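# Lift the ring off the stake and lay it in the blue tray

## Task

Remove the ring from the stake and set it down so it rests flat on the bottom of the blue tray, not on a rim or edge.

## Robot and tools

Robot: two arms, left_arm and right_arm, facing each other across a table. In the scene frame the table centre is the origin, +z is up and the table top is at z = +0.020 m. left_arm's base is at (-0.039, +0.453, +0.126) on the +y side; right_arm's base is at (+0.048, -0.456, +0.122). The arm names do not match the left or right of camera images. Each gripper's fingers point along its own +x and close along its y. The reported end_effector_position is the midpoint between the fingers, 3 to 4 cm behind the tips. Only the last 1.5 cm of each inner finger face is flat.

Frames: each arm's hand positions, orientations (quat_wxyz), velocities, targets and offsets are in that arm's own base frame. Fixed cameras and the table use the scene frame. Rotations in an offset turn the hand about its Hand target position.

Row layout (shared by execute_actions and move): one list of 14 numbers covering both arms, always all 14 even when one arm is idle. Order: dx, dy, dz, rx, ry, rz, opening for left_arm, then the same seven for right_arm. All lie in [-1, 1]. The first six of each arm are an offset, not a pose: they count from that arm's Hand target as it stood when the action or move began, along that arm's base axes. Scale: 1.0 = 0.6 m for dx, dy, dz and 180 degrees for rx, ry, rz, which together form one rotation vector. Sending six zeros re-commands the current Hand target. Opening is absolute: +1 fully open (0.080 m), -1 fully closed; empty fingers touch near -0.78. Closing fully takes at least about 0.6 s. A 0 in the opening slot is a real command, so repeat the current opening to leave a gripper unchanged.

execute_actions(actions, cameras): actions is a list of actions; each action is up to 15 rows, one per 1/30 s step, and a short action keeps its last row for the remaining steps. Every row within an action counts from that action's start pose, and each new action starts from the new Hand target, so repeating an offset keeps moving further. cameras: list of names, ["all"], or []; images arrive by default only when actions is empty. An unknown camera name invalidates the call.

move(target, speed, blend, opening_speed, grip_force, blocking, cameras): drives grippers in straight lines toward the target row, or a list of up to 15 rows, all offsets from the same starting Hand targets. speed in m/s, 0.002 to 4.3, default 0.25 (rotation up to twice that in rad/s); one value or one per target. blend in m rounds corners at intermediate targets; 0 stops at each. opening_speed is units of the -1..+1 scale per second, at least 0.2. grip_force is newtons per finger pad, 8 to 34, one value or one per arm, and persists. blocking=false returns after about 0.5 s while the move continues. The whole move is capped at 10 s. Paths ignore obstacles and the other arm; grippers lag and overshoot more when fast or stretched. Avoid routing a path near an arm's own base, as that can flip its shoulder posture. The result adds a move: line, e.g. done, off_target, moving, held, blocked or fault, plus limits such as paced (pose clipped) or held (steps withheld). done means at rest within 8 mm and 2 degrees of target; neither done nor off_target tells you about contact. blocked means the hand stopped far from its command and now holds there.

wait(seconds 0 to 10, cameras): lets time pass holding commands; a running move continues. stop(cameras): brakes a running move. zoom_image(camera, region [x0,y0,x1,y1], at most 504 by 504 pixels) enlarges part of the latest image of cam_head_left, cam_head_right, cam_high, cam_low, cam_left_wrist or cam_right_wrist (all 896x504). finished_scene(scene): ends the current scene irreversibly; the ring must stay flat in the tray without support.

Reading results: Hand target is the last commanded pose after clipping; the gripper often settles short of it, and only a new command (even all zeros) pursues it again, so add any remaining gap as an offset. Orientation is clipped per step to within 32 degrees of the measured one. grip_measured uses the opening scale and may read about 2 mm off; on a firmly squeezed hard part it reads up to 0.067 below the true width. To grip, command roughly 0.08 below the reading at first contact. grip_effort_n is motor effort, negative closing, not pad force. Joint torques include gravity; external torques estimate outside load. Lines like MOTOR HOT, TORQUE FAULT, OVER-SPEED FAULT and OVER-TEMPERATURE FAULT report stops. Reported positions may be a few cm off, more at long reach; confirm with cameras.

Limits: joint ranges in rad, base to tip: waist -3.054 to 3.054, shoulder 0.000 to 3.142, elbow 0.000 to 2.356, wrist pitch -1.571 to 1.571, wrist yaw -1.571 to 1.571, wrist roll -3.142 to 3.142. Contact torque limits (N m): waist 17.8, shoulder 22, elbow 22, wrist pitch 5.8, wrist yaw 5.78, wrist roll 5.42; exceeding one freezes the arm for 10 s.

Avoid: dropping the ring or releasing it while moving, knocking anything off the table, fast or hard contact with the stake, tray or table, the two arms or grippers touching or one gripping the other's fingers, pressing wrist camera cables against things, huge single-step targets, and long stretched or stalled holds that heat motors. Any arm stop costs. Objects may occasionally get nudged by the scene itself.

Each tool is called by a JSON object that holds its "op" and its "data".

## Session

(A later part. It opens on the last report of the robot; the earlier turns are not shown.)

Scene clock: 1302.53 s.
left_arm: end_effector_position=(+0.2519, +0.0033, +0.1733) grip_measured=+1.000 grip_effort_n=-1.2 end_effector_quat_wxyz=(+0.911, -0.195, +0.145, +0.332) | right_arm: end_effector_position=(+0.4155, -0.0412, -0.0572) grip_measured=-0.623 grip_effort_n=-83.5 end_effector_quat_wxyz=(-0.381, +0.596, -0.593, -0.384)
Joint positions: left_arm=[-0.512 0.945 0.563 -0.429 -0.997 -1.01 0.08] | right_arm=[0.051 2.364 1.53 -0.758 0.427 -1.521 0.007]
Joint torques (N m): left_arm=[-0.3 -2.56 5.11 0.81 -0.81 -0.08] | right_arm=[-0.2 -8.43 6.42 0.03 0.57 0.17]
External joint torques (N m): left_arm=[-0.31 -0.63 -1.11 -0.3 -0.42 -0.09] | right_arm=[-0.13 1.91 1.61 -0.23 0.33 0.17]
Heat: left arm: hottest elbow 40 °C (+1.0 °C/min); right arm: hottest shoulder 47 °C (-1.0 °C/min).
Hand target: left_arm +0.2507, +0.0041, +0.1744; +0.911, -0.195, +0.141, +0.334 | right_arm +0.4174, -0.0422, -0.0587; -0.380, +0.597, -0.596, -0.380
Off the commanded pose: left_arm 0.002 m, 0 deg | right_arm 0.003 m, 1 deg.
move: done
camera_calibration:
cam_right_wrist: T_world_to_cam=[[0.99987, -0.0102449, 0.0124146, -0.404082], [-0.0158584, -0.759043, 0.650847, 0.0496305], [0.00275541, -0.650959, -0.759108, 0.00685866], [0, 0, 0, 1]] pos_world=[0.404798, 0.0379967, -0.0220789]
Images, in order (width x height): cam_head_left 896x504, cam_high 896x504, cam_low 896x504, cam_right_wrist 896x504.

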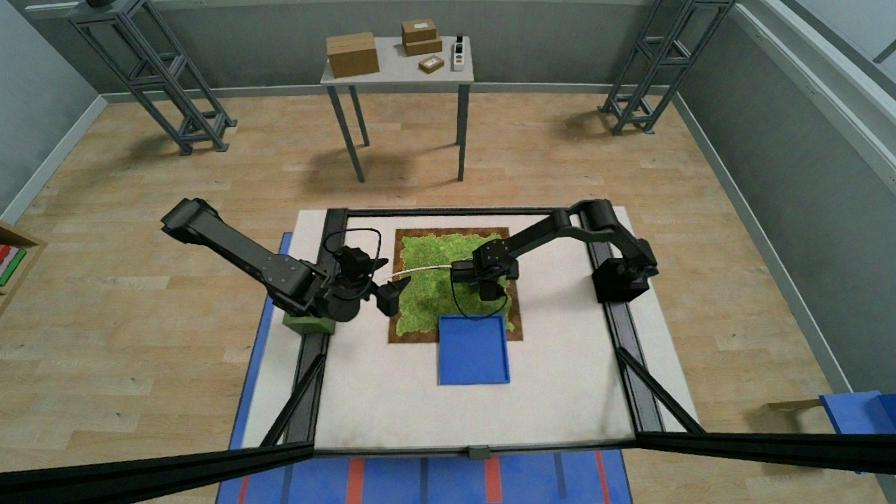

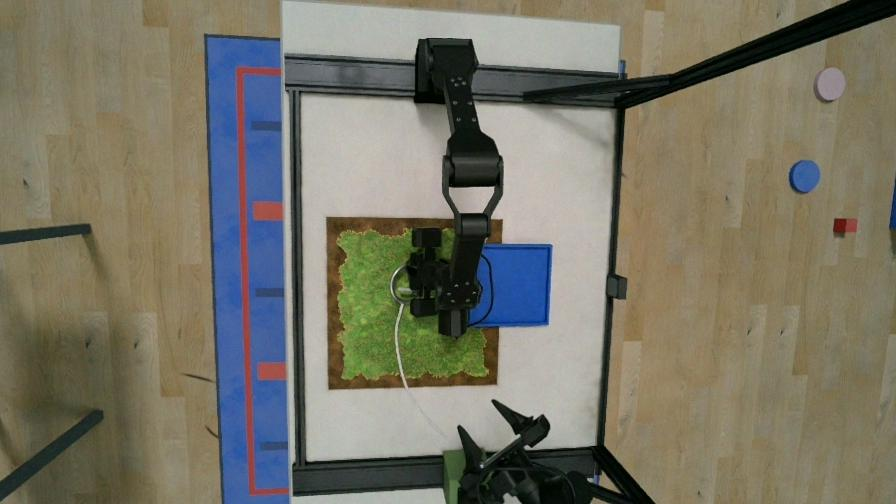

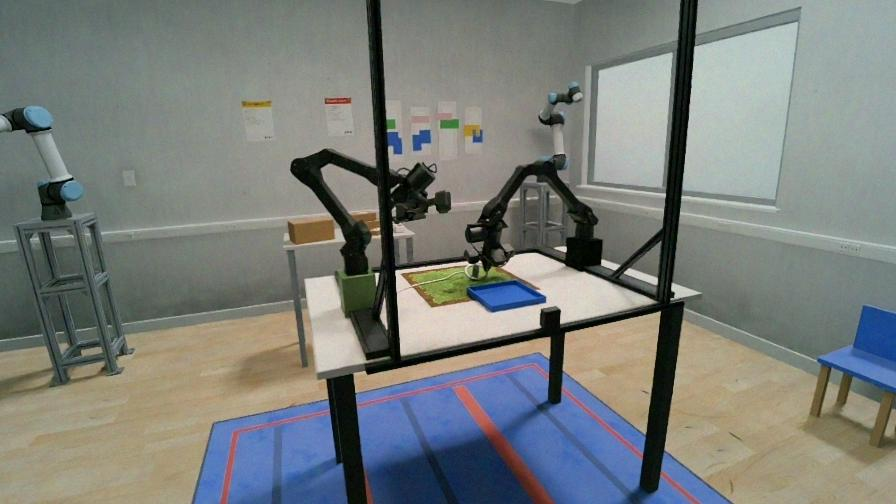

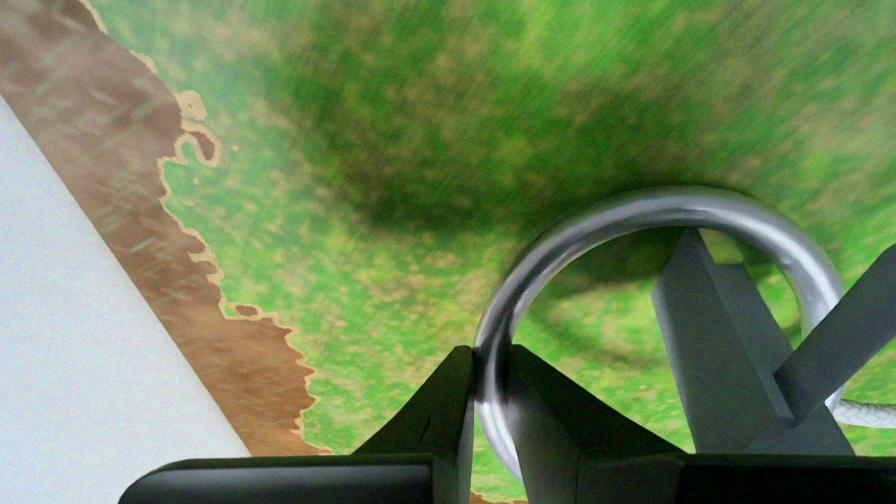

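{"op": "move", "data": {"target": [[0,0,0,0,0,0,1, 0,0,0.0333,0,0,0,-1]], "speed": 0.06, "cameras": ["cam_head_right","cam_low","cam_right_wrist","cam_head_left"]}}

Scene clock: 1363.40 s.
left_arm: end_effector_position=(+0.2519, +0.0033, +0.1733) grip_measured=+1.000 grip_effort_n=-0.7 end_effector_quat_wxyz=(+0.911, -0.195, +0.145, +0.332) | right_arm: end_effector_position=(+0.4113, -0.0414, -0.0486) grip_measured=-0.623 grip_effort_n=-83.5 end_effector_quat_wxyz=(-0.372, +0.591, -0.599, -0.392)
Joint positions: left_arm=[-0.512 0.945 0.563 -0.429 -0.997 -1.01 0.08] | right_arm=[0.051 2.352 1.546 -0.815 0.427 -1.521 0.007]
Joint torques (N m): left_arm=[-0.31 -2.53 5.13 0.83 -0.82 -0.07] | right_arm=[-0.15 -11.81 6.33 -0.04 0.57 0.16]
External joint torques (N m): left_arm=[-0.29 -0.6 -1.11 -0.3 -0.44 -0.09] | right_arm=[-0.24 -1.5 1.42 -0.28 0.35 0.17]
Heat: left arm: hottest elbow 40 °C (+0.0 °C/min); right arm: hottest shoulder 44 °C (-3.0 °C/min).
Hand target: left_arm +0.2507, +0.0041, +0.1744; +0.911, -0.195, +0.141, +0.334 | right_arm +0.4173, -0.0422, -0.0388; -0.380, +0.597, -0.596, -0.380
Off the commanded pose: left_arm 0.002 m, 0 deg | right_arm 0.012 m, 2 deg.
move: off_target (right_arm)
camera_calibration:
cam_right_wrist: T_world_to_cam=[[0.999812, -0.0102786, -0.0164576, -0.40133], [0.00294098, -0.758096, 0.652136, 0.0362306], [-0.0191794, -0.652062, -0.757923, 0.0221671], [0, 0, 0, 1]] pos_world=[0.401573, 0.0377955, -0.0134312]
Images, in order (width x height): cam_head_left 896x504, cam_head_right 896x504, cam_low 896x504, cam_right_wrist 896x504.

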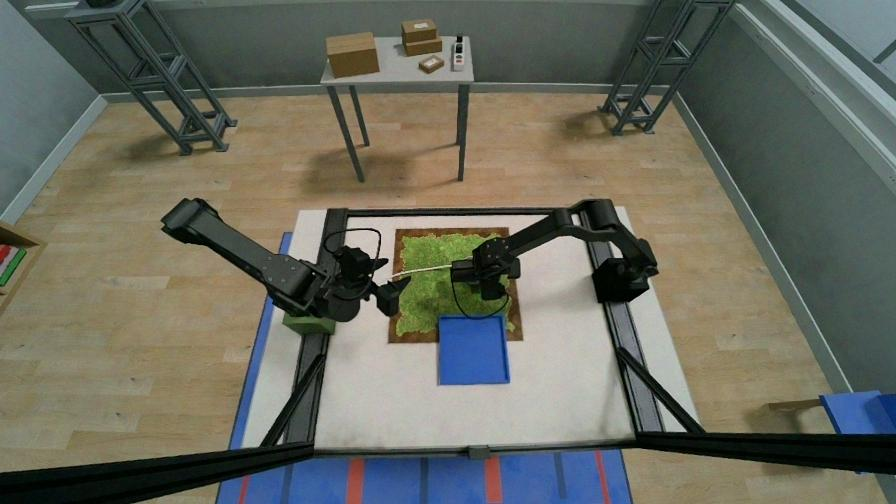

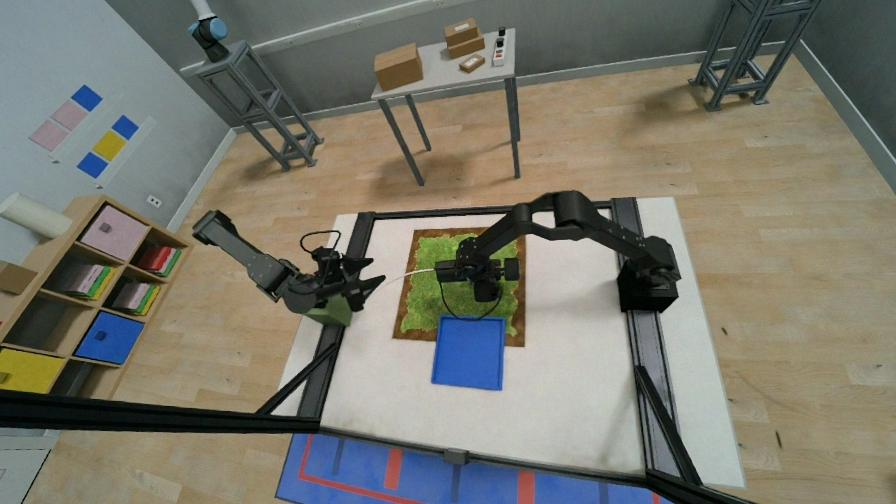

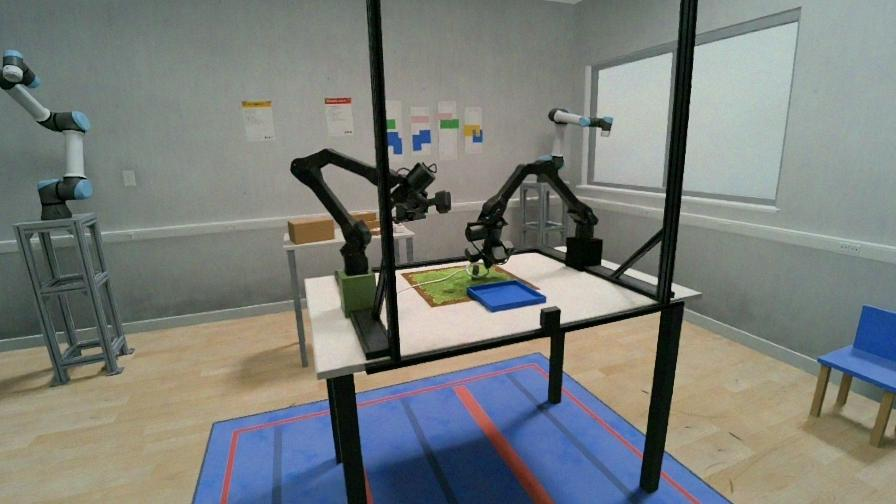

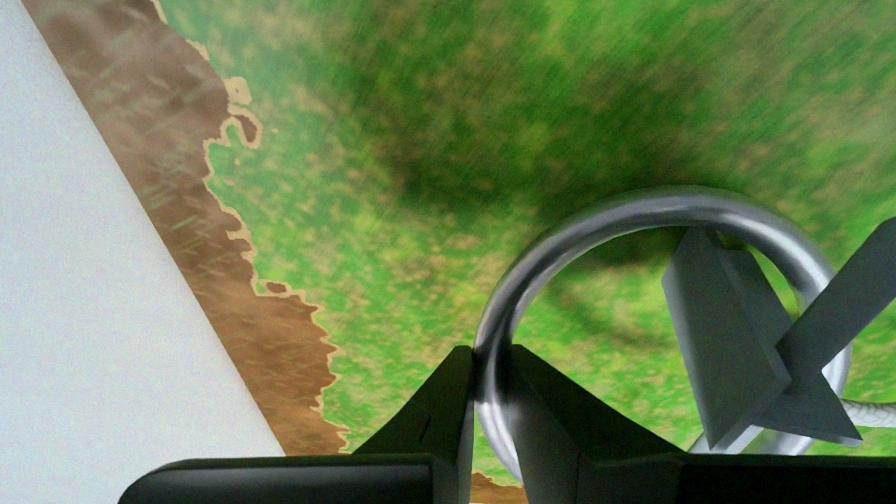

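{"op": "zoom_image", "data": {"camera": "cam_right_wrist", "region": [440, 160, 896, 504]}}

{"op": "zoom_image", "data": {"camera": "cam_low", "region": [400, 200, 560, 320]}}

{"op": "zoom_image", "data": {"camera": "cam_head_right", "region": [380, 220, 560, 340]}}

Scaled by 1.105 from the camera's 896x504 image, which has a finer 1280x720 frame.

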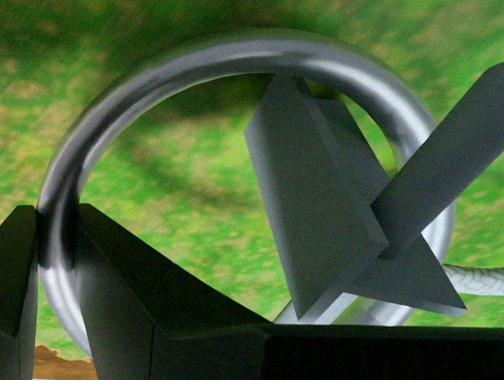

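Scaled by 3.150 from the camera's 896x504 image, which has a finer 1280x720 frame.

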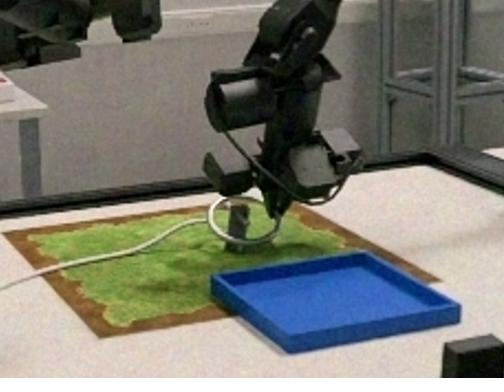

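Scaled by 2.800 from the camera's 896x504 image, which has a finer 1280x720 frame.

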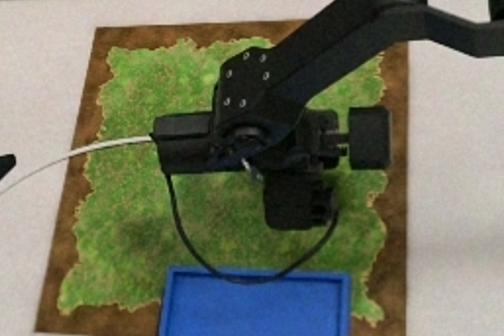

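{"op": "zoom_image", "data": {"camera": "cam_right_wrist", "region": [640, 180, 896, 460]}}

{"op": "zoom_image", "data": {"camera": "cam_low", "region": [450, 235, 510, 290]}}

Scaled by 1.800 from the camera's 896x504 image, which has a finer 1280x720 frame.

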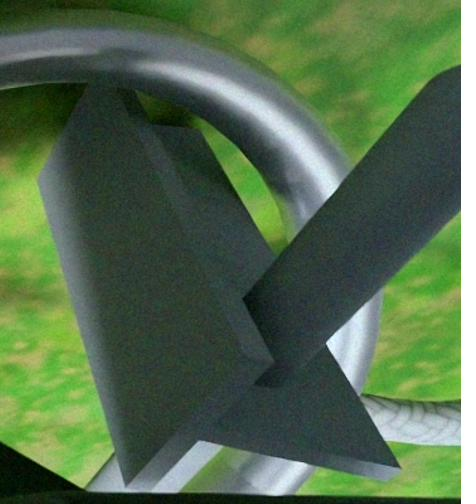

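Scaled by 8.400 from the camera's 896x504 image, which has a finer 1280x720 frame.

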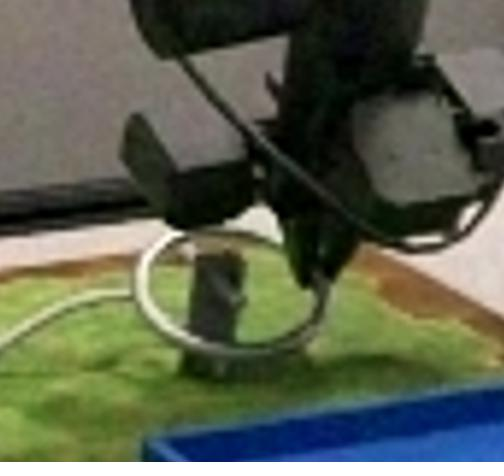

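{"op": "move", "data": {"target": [[0,0,0,0,0,0,1, 0.0083,0,0.0122,0,-0.008,0,-1]], "speed": 0.06, "cameras": ["cam_right_wrist","cam_low"]}}

{"op": "zoom_image", "data": {"camera": "cam_low", "region": [450, 235, 510, 290]}}

Scene clock: 1489.30 s.
left_arm: end_effector_position=(+0.2519, +0.0033, +0.1733) grip_measured=+1.000 grip_effort_n=-1.2 end_effector_quat_wxyz=(+0.911, -0.195, +0.145, +0.332) | right_arm: end_effector_position=(+0.4153, -0.0413, -0.0419) grip_measured=-0.623 grip_effort_n=-83.5 end_effector_quat_wxyz=(-0.378, +0.595, -0.595, -0.386)
Joint positions: left_arm=[-0.512 0.945 0.563 -0.429 -0.997 -1.01 0.08] | right_arm=[0.051 2.338 1.552 -0.815 0.428 -1.521 0.007]
Joint torques (N m): left_arm=[-0.34 -2.51 5.1 0.84 -0.84 -0.09] | right_arm=[-0.05 -11.94 6.52 0.3 0.58 0.16]
External joint torques (N m): left_arm=[-0.33 -0.6 -1.08 -0.27 -0.46 -0.1] | right_arm=[-0.13 -1.73 1.6 0.04 0.36 0.16]
Heat: left arm: hottest elbow 40 °C (+0.0 °C/min); right arm: hottest shoulder 55 °C (+3.0 °C/min). Fold the right arm in close to its base, or ease its load, before you think long.
Hand target: left_arm +0.2507, +0.0041, +0.1744; +0.911, -0.195, +0.141, +0.334 | right_arm +0.4223, -0.0422, -0.0314; -0.388, +0.601, -0.591, -0.372
Off the commanded pose: left_arm 0.002 m, 0 deg | right_arm 0.013 m, 2 deg.
MOTOR HOT: joint 2 (shoulder) of the right arm reports 55 °C; the controller stops that arm at 95 °C. To cool a motor, set the load down, stop pushing, or move to a pose that needs little force.
move: off_target (right_arm)
camera_calibration:
cam_right_wrist: T_world_to_cam=[[0.999942, -0.0102486, 0.00341363, -0.404455], [-0.00999698, -0.75826, 0.651875, 0.0372566], [-0.00409241, -0.651871, -0.758319, 0.0211553], [0, 0, 0, 1]] pos_world=[0.40489, 0.0378956, -0.00686355]
Images, in order (width x height): cam_low 896x504, cam_right_wrist 896x504.

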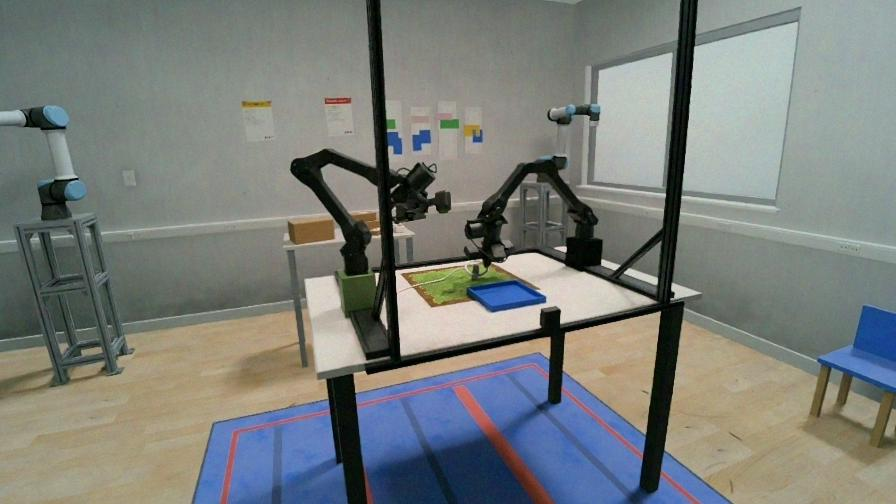

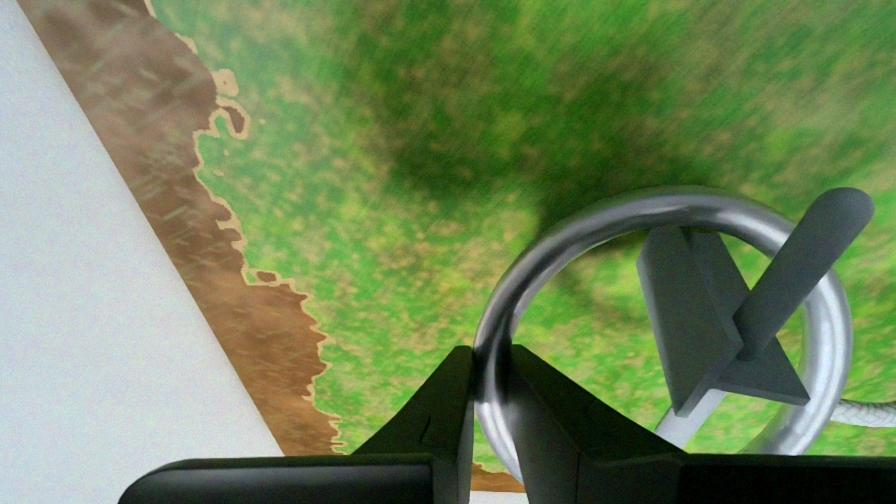

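Scaled by 8.400 from the camera's 896x504 image, which has a finer 1280x720 frame.

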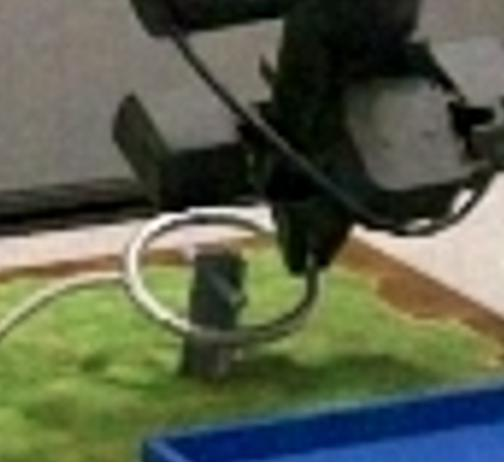

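{"op": "move", "data": {"target": [[0,0,0,0,0,0,1, 0,0.05,0,0,0,0,-1]], "speed": 0.06, "cameras": ["cam_right_wrist","cam_low"]}}

{"op": "zoom_image", "data": {"camera": "cam_low", "region": [450, 235, 510, 290]}}

Scene clock: 1508.93 s.
left_arm: end_effector_position=(+0.2519, +0.0033, +0.1733) grip_measured=+1.000 grip_effort_n=-1.2 end_effector_quat_wxyz=(+0.911, -0.195, +0.145, +0.332) | right_arm: end_effector_position=(+0.4185, -0.0116, -0.0352) grip_measured=-0.623 grip_effort_n=-83.5 end_effector_quat_wxyz=(-0.384, +0.599, -0.592, -0.380)
Joint positions: left_arm=[-0.512 0.945 0.563 -0.429 -0.997 -1.01 0.08] | right_arm=[0.122 2.338 1.582 -0.858 0.429 -1.442 0.007]
Joint torques (N m): left_arm=[-0.3 -2.55 5.14 0.83 -0.83 -0.09] | right_arm=[0.02 -10.05 6.66 -0.02 0.52 0.17]
External joint torques (N m): left_arm=[-0.31 -0.63 -1.05 -0.28 -0.44 -0.11] | right_arm=[-0.08 0.31 1.66 -0.25 0.3 0.17]
Heat: left arm: hottest elbow 40 °C (+0.0 °C/min); right arm: hottest shoulder 62 °C (+9.0 °C/min). Fold the right arm in close to its base, or ease its load, before you think long.
Hand target: left_arm +0.2507, +0.0041, +0.1744; +0.911, -0.195, +0.141, +0.334 | right_arm +0.4224, -0.0121, -0.0314; -0.388, +0.601, -0.591, -0.372
Off the commanded pose: left_arm 0.002 m, 0 deg | right_arm 0.005 m, 1 deg.
MOTOR HOT: still on. Joint 2 (shoulder) of the right arm reports 62 °C.
move: done
camera_calibration:
cam_right_wrist: T_world_to_cam=[[0.999672, -0.0103526, 0.0234235, -0.406463], [-0.0231318, -0.757496, 0.65243, 0.0609473], [0.0109889, -0.652758, -0.757487, 0.0392724], [0, 0, 0, 1]] pos_world=[0.407308, 0.0675948, -0.000494749]
Images, in order (width x height): cam_low 896x504, cam_right_wrist 896x504.

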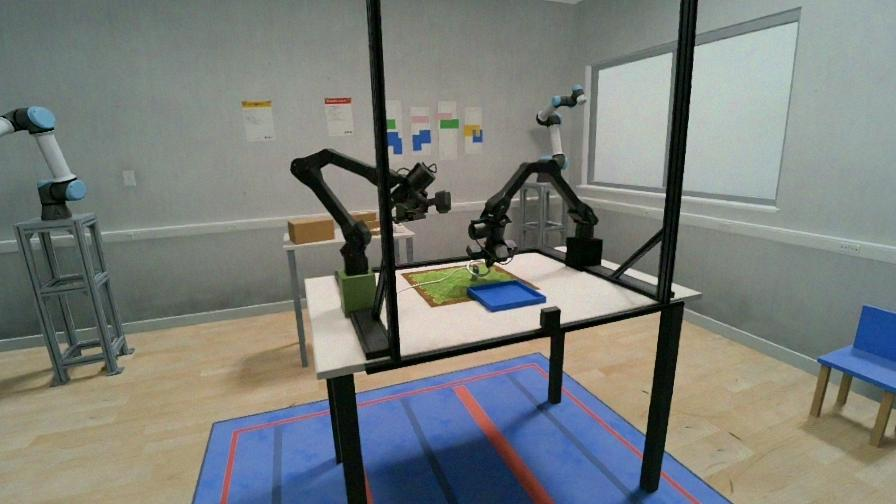

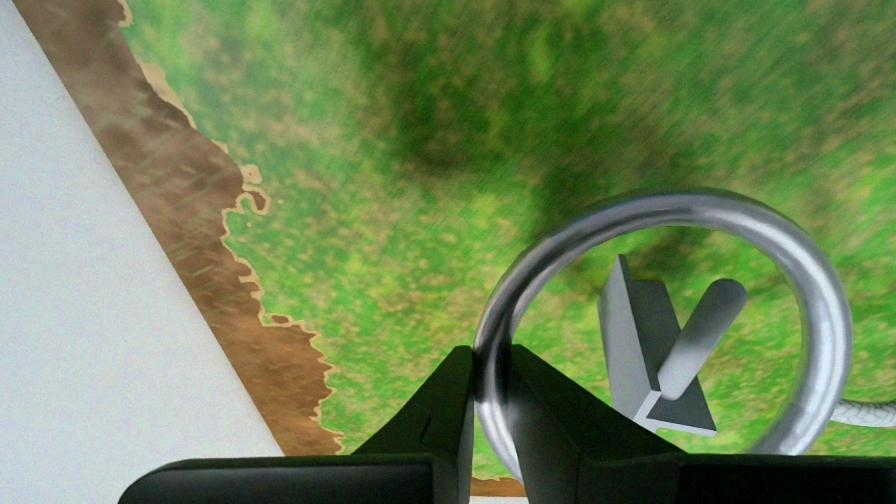

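Scaled by 8.400 from the camera's 896x504 image, which has a finer 1280x720 frame.

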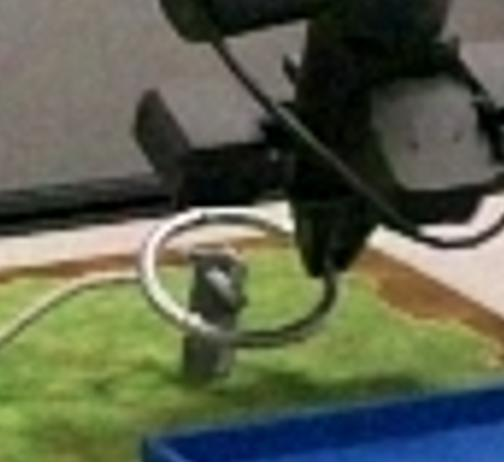

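{"op": "move", "data": {"target": [[0,0,0,0,0,0,1, 0,0,0.1667,0,0,0,-1],[0,0,0,0,0,0,1, -0.004,0.3268,0.1357,0.1397,0.0084,0.0019,-1]], "speed": 0.15, "blend": [0.03,0], "cameras": ["all"]}}

Scene clock: 1548.90 s.
left_arm: end_effector_position=(+0.2519, +0.0033, +0.1733) grip_measured=+1.000 grip_effort_n=-1.2 end_effector_quat_wxyz=(+0.911, -0.195, +0.145, +0.332) | right_arm: end_effector_position=(+0.4179, +0.1818, +0.0517) grip_measured=-0.623 grip_effort_n=-83.5 end_effector_quat_wxyz=(+0.498, -0.502, +0.499, +0.501)
Joint positions: left_arm=[-0.512 0.945 0.563 -0.429 -0.997 -1.01 0.08] | right_arm=[0.411 2.346 2.018 -1.244 0.002 -1.165 0.007]
Joint torques (N m): left_arm=[-0.39 -2.57 5.12 0.83 -0.84 -0.09] | right_arm=[0.05 -9.23 7.68 0.24 -0.29 0.16]
External joint torques (N m): left_arm=[-0.4 -0.67 -1.06 -0.28 -0.45 -0.1] | right_arm=[0.2 1.84 1.99 -0.07 -0.26 0.16]
Heat: left arm: hottest elbow 40 °C (+0.0 °C/min); right arm: hottest shoulder 60 °C (+5.0 °C/min). Fold the right arm in close to its base, or ease its load, before you think long.
Hand target: left_arm +0.2507, +0.0041, +0.1744; +0.911, -0.195, +0.141, +0.334 | right_arm +0.4200, +0.1839, +0.0499; +0.501, -0.499, +0.499, +0.501
Off the commanded pose: left_arm 0.002 m, 0 deg | right_arm 0.003 m, 0 deg.
MOTOR HOT: still on. Joint 2 (shoulder) of the right arm reports 60 °C.
move: done
camera_calibration:
cam_left_wrist: T_world_to_cam=[[0.690725, -0.679983, 0.246013, -0.199838], [-0.274099, -0.561026, -0.781102, 0.250769], [0.669155, 0.472095, -0.573897, 0.00486835], [0, 0, 0, 1]] pos_world=[0.203511, 0.0025033, 0.247833]
cam_right_wrist: T_world_to_cam=[[0.999885, -0.0144348, 0.00457335, -0.404325], [-0.0151376, -0.960132, 0.279136, 0.203548], [0.000361759, -0.279173, -0.960241, 0.178478], [0, 0, 0, 1]] pos_world=[0.407296, 0.239423, 0.116413]

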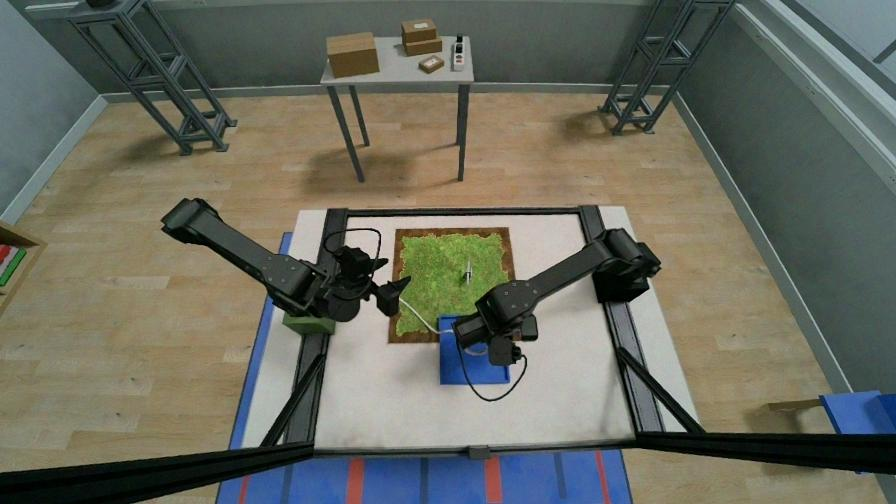

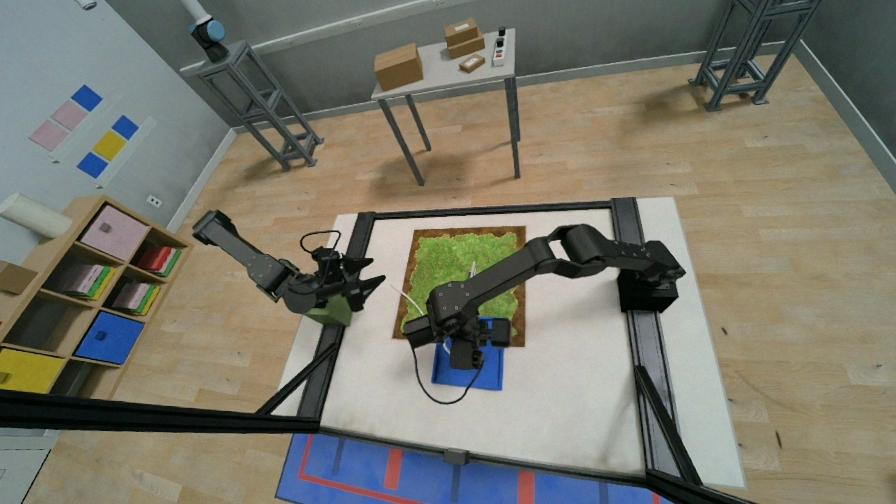

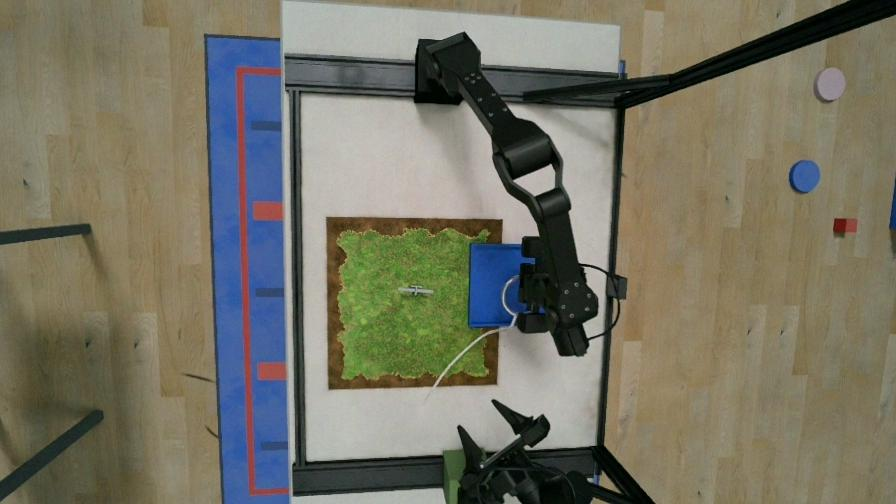

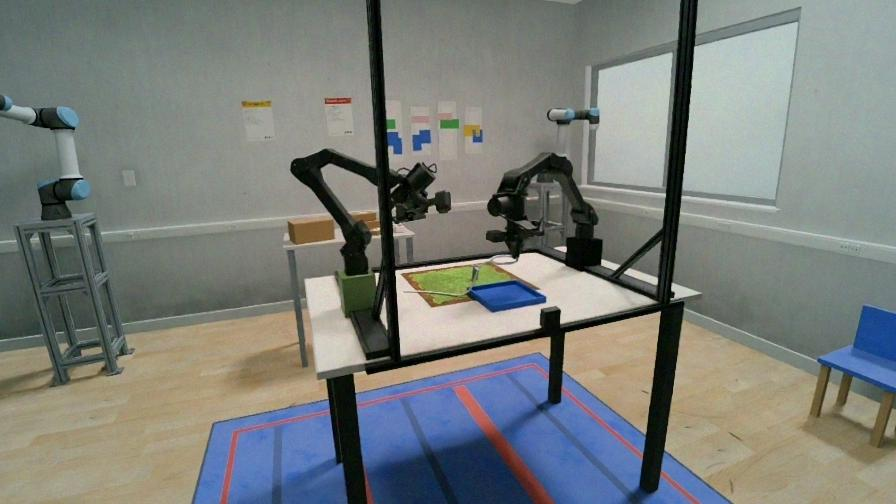

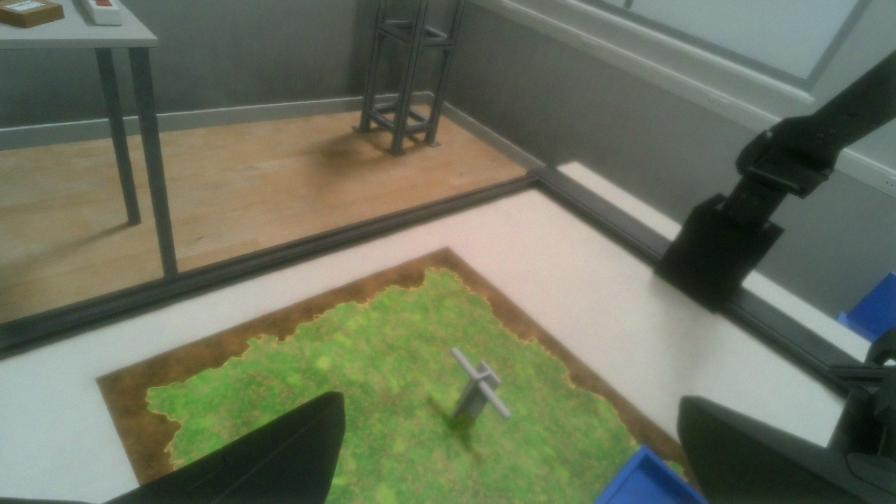

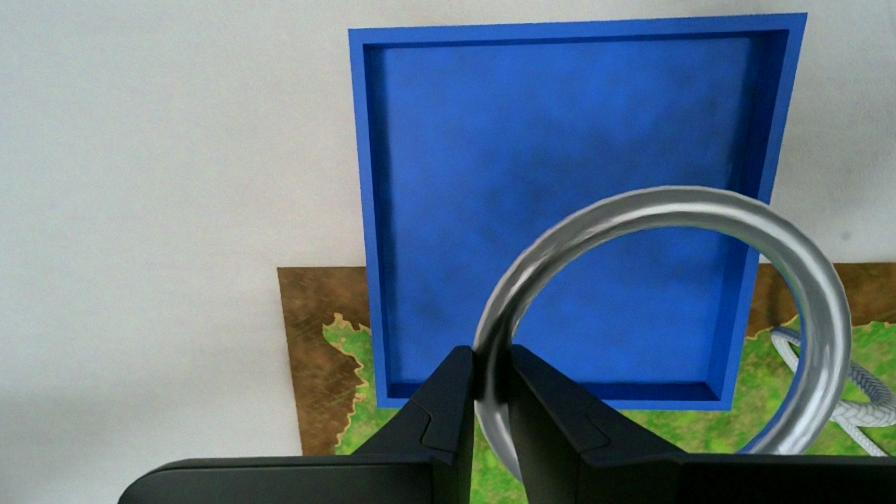

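{"op": "move", "data": {"target": [0,0,0,0,0,0,1, 0.004,0.006,-0.205,0,0,0,-1], "speed": 0.15, "cameras": ["cam_right_wrist","cam_low"]}}

{"op": "zoom_image", "data": {"camera": "cam_low", "region": [450, 235, 570, 320]}}

Scene clock: 1581.10 s.
left_arm: end_effector_position=(+0.2519, +0.0033, +0.1733) grip_measured=+1.000 grip_effort_n=-0.7 end_effector_quat_wxyz=(+0.911, -0.195, +0.145, +0.332) | right_arm: end_effector_position=(+0.4254, +0.1870, -0.0672) grip_measured=-0.623 grip_effort_n=-83.5 end_effector_quat_wxyz=(+0.503, -0.503, +0.495, +0.499)
Joint positions: left_arm=[-0.512 0.945 0.563 -0.429 -0.997 -1.01 0.08] | right_arm=[0.415 2.513 1.832 -0.875 0.002 -1.16 0.007]
Joint torques (N m): left_arm=[-0.29 -2.52 5.15 0.83 -0.82 -0.08] | right_arm=[0.14 -9.51 5.24 0.28 -0.29 0.15]
External joint torques (N m): left_arm=[-0.29 -0.6 -1.02 -0.27 -0.43 -0.09] | right_arm=[0.14 1.94 0.02 -0.04 -0.24 0.15]
Heat: left arm: hottest elbow 40 °C (+0.0 °C/min); right arm: hottest shoulder 55 °C (-6.1 °C/min). Fold the right arm in close to its base, or ease its load, before you think long.
Hand target: left_arm +0.2507, +0.0041, +0.1744; +0.911, -0.195, +0.141, +0.334 | right_arm +0.4223, +0.1875, -0.0731; +0.500, -0.499, +0.499, +0.501
Off the commanded pose: left_arm 0.002 m, 0 deg | right_arm 0.007 m, 1 deg.
MOTOR HOT: still on. Joint 2 (shoulder) of the right arm reports 55 °C.
move: done
camera_calibration:
cam_right_wrist: T_world_to_cam=[[0.999705, -0.0156965, 0.0185083, -0.409912], [-0.0201557, -0.961801, 0.273006, 0.243875], [0.0135161, -0.273299, -0.961834, 0.0589308], [0, 0, 0, 1]] pos_world=[0.413911, 0.244231, -0.00231101]
Images, in order (width x height): cam_low 896x504, cam_right_wrist 896x504.

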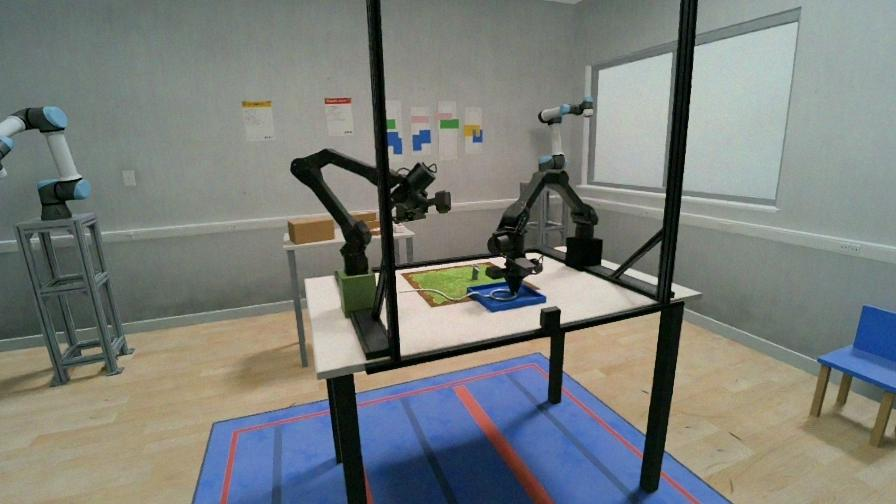

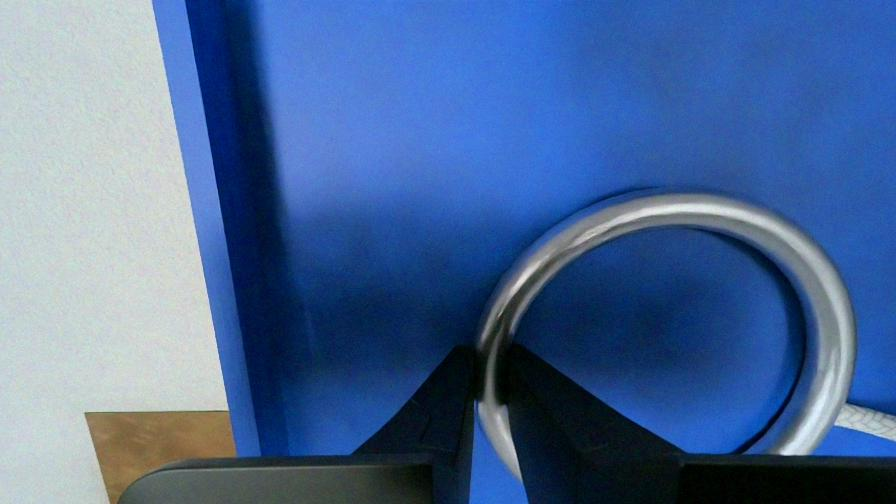

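Scaled by 4.200 from the camera's 896x504 image, which has a finer 1280x720 frame.

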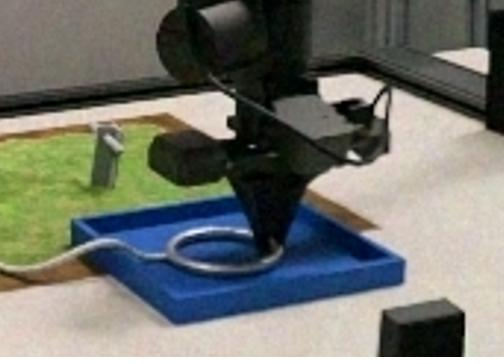

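{"op": "move", "data": {"target": [0,0,0,0,0,0,1, -0.004,0,-0.014,0,0,0,-1], "speed": 0.03, "cameras": ["cam_right_wrist","cam_low"]}}

{"op": "zoom_image", "data": {"camera": "cam_low", "region": [450, 235, 570, 320]}}

Scene clock: 1590.37 s.
left_arm: end_effector_position=(+0.2519, +0.0033, +0.1733) grip_measured=+1.000 grip_effort_n=-0.7 end_effector_quat_wxyz=(+0.911, -0.195, +0.145, +0.332) | right_arm: end_effector_position=(+0.4252, +0.1873, -0.0700) grip_measured=-0.623 grip_effort_n=-83.5 end_effector_quat_wxyz=(+0.506, -0.504, +0.493, +0.498)
Joint positions: left_arm=[-0.512 0.945 0.563 -0.429 -0.997 -1.01 0.08] | right_arm=[0.415 2.513 1.819 -0.857 0.002 -1.158 0.007]
Joint torques (N m): left_arm=[-0.27 -2.55 5.09 0.83 -0.83 -0.11] | right_arm=[0.24 -8.68 3.94 1.22 -0.28 0.17]
External joint torques (N m): left_arm=[-0.27 -0.66 -1.04 -0.26 -0.45 -0.12] | right_arm=[0.32 2.72 -1.25 0.88 -0.24 0.17]
Heat: left arm: hottest elbow 40 °C (+0.0 °C/min); right arm: hottest shoulder 56 °C (-5.1 °C/min). Fold the right arm in close to its base, or ease its load, before you think long.
Hand target: left_arm +0.2507, +0.0041, +0.1744; +0.911, -0.195, +0.141, +0.334 | right_arm +0.4199, +0.1874, -0.0815; +0.500, -0.499, +0.499, +0.501
Off the commanded pose: left_arm 0.002 m, 0 deg | right_arm 0.013 m, 1 deg.
MOTOR HOT: still on. Joint 2 (shoulder) of the right arm reports 56 °C.
move: off_target (right_arm)
camera_calibration:
cam_right_wrist: T_world_to_cam=[[0.999579, -0.0168242, 0.0236338, -0.40901], [-0.0225968, -0.962428, 0.270597, 0.245883], [0.0181933, -0.271017, -0.962403, 0.0537704], [0, 0, 0, 1]] pos_world=[0.413416, 0.244336, -0.00511984]
Images, in order (width x height): cam_low 896x504, cam_right_wrist 896x504.

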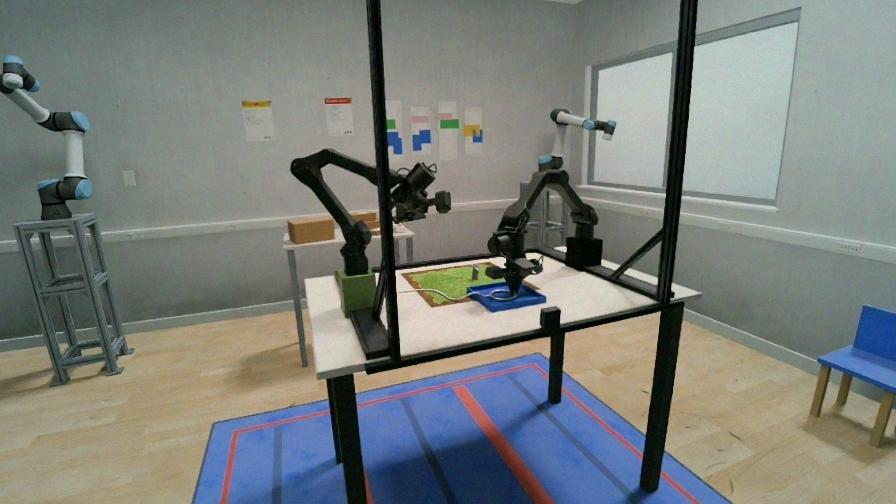

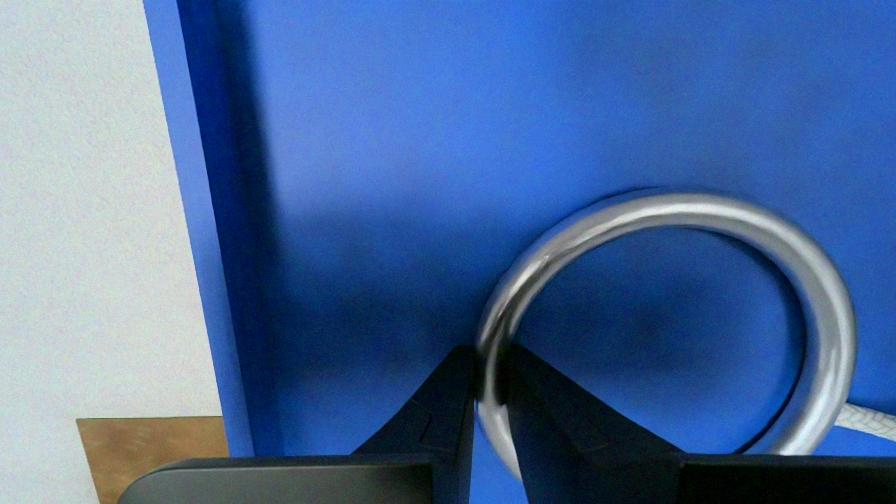

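Scaled by 4.200 from the camera's 896x504 image, which has a finer 1280x720 frame.

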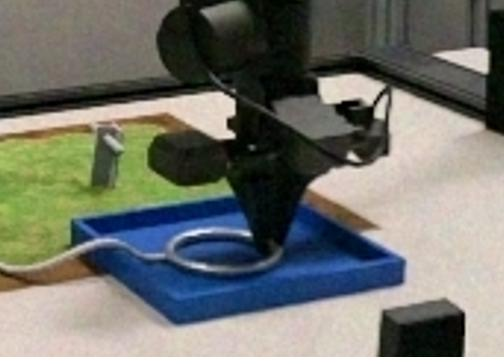

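{"op": "move", "data": {"target": [[0,0,0,0,0,0,1, 0,0,0.008,0,0,0,-1],[0,0,0,0,0,0,1, 0,0,0.008,0,0,0,-0.25]], "speed": 0.05, "opening_speed": 0.6, "cameras": ["cam_right_wrist","cam_low"]}}

{"op": "zoom_image", "data": {"camera": "cam_low", "region": [450, 235, 570, 320]}}

Scene clock: 1612.03 s.
left_arm: end_effector_position=(+0.2519, +0.0033, +0.1733) grip_measured=+1.000 grip_effort_n=-0.7 end_effector_quat_wxyz=(+0.911, -0.195, +0.145, +0.332) | right_arm: end_effector_position=(+0.4209, +0.1871, -0.0702) grip_measured=-0.255 grip_effort_n=22.6 end_effector_quat_wxyz=(+0.499, -0.502, +0.498, +0.501)
Joint positions: left_arm=[-0.512 0.945 0.563 -0.429 -0.997 -1.01 0.08] | right_arm=[0.419 2.513 1.818 -0.874 0.002 -1.157 0.024]
Joint torques (N m): left_arm=[-0.35 -2.53 5.14 0.86 -0.82 -0.08] | right_arm=[-0.04 -9.61 4.52 1.49 -0.28 0.14]
External joint torques (N m): left_arm=[-0.34 -0.59 -1.05 -0.24 -0.43 -0.1] | right_arm=[-0.03 1.77 -0.67 1.18 -0.24 0.14]
Heat: left arm: hottest elbow 40 °C (+0.0 °C/min); right arm: hottest shoulder 56 °C (-3.0 °C/min). Fold the right arm in close to its base, or ease its load, before you think long.
Hand target: left_arm +0.2507, +0.0041, +0.1744; +0.911, -0.195, +0.141, +0.334 | right_arm +0.4199, +0.1874, -0.0767; +0.500, -0.499, +0.499, +0.501
Off the commanded pose: left_arm 0.002 m, 0 deg | right_arm 0.007 m, 0 deg.
MOTOR HOT: still on. Joint 2 (shoulder) of the right arm reports 56 °C.
move: done
camera_calibration:
cam_right_wrist: T_world_to_cam=[[0.999874, -0.0140721, 0.0073592, -0.406464], [-0.0155631, -0.960481, 0.277909, 0.242863], [0.00315763, -0.277988, -0.960579, 0.0614325], [0, 0, 0, 1]] pos_world=[0.409999, 0.244623, -0.00549177]
Images, in order (width x height): cam_low 896x504, cam_right_wrist 896x504.

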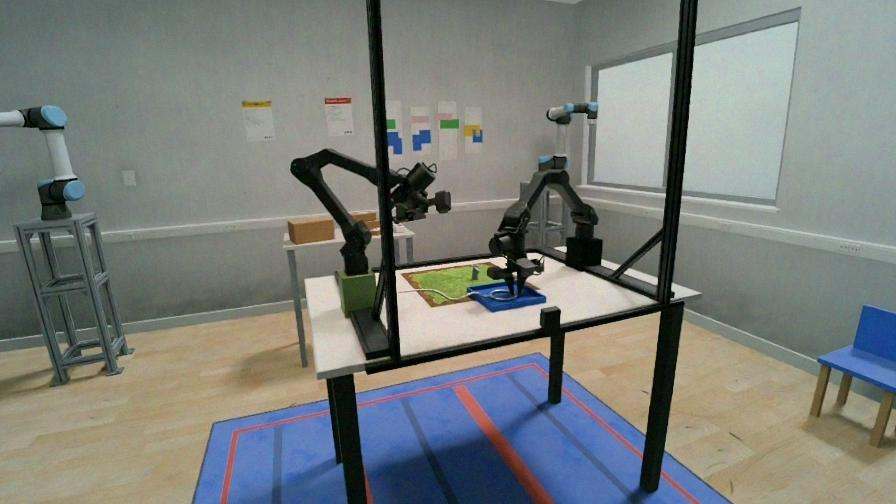

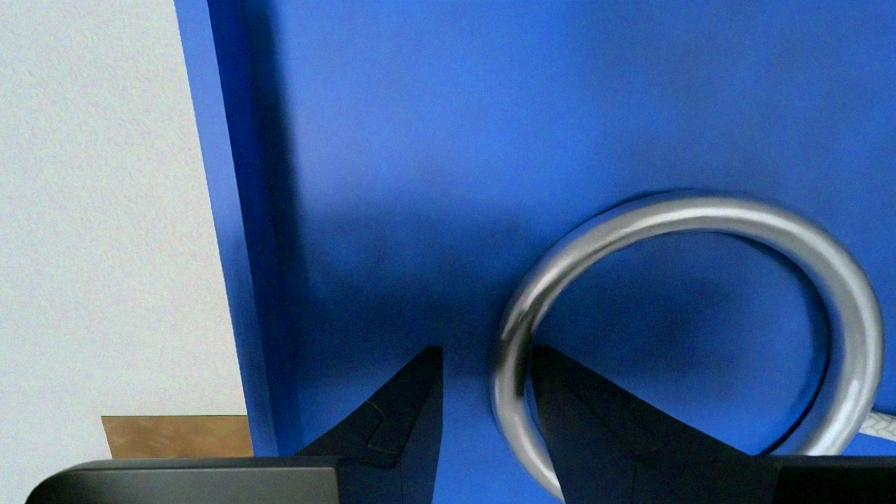

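Scaled by 4.200 from the camera's 896x504 image, which has a finer 1280x720 frame.

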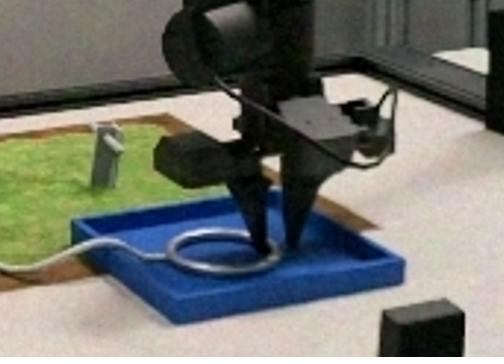

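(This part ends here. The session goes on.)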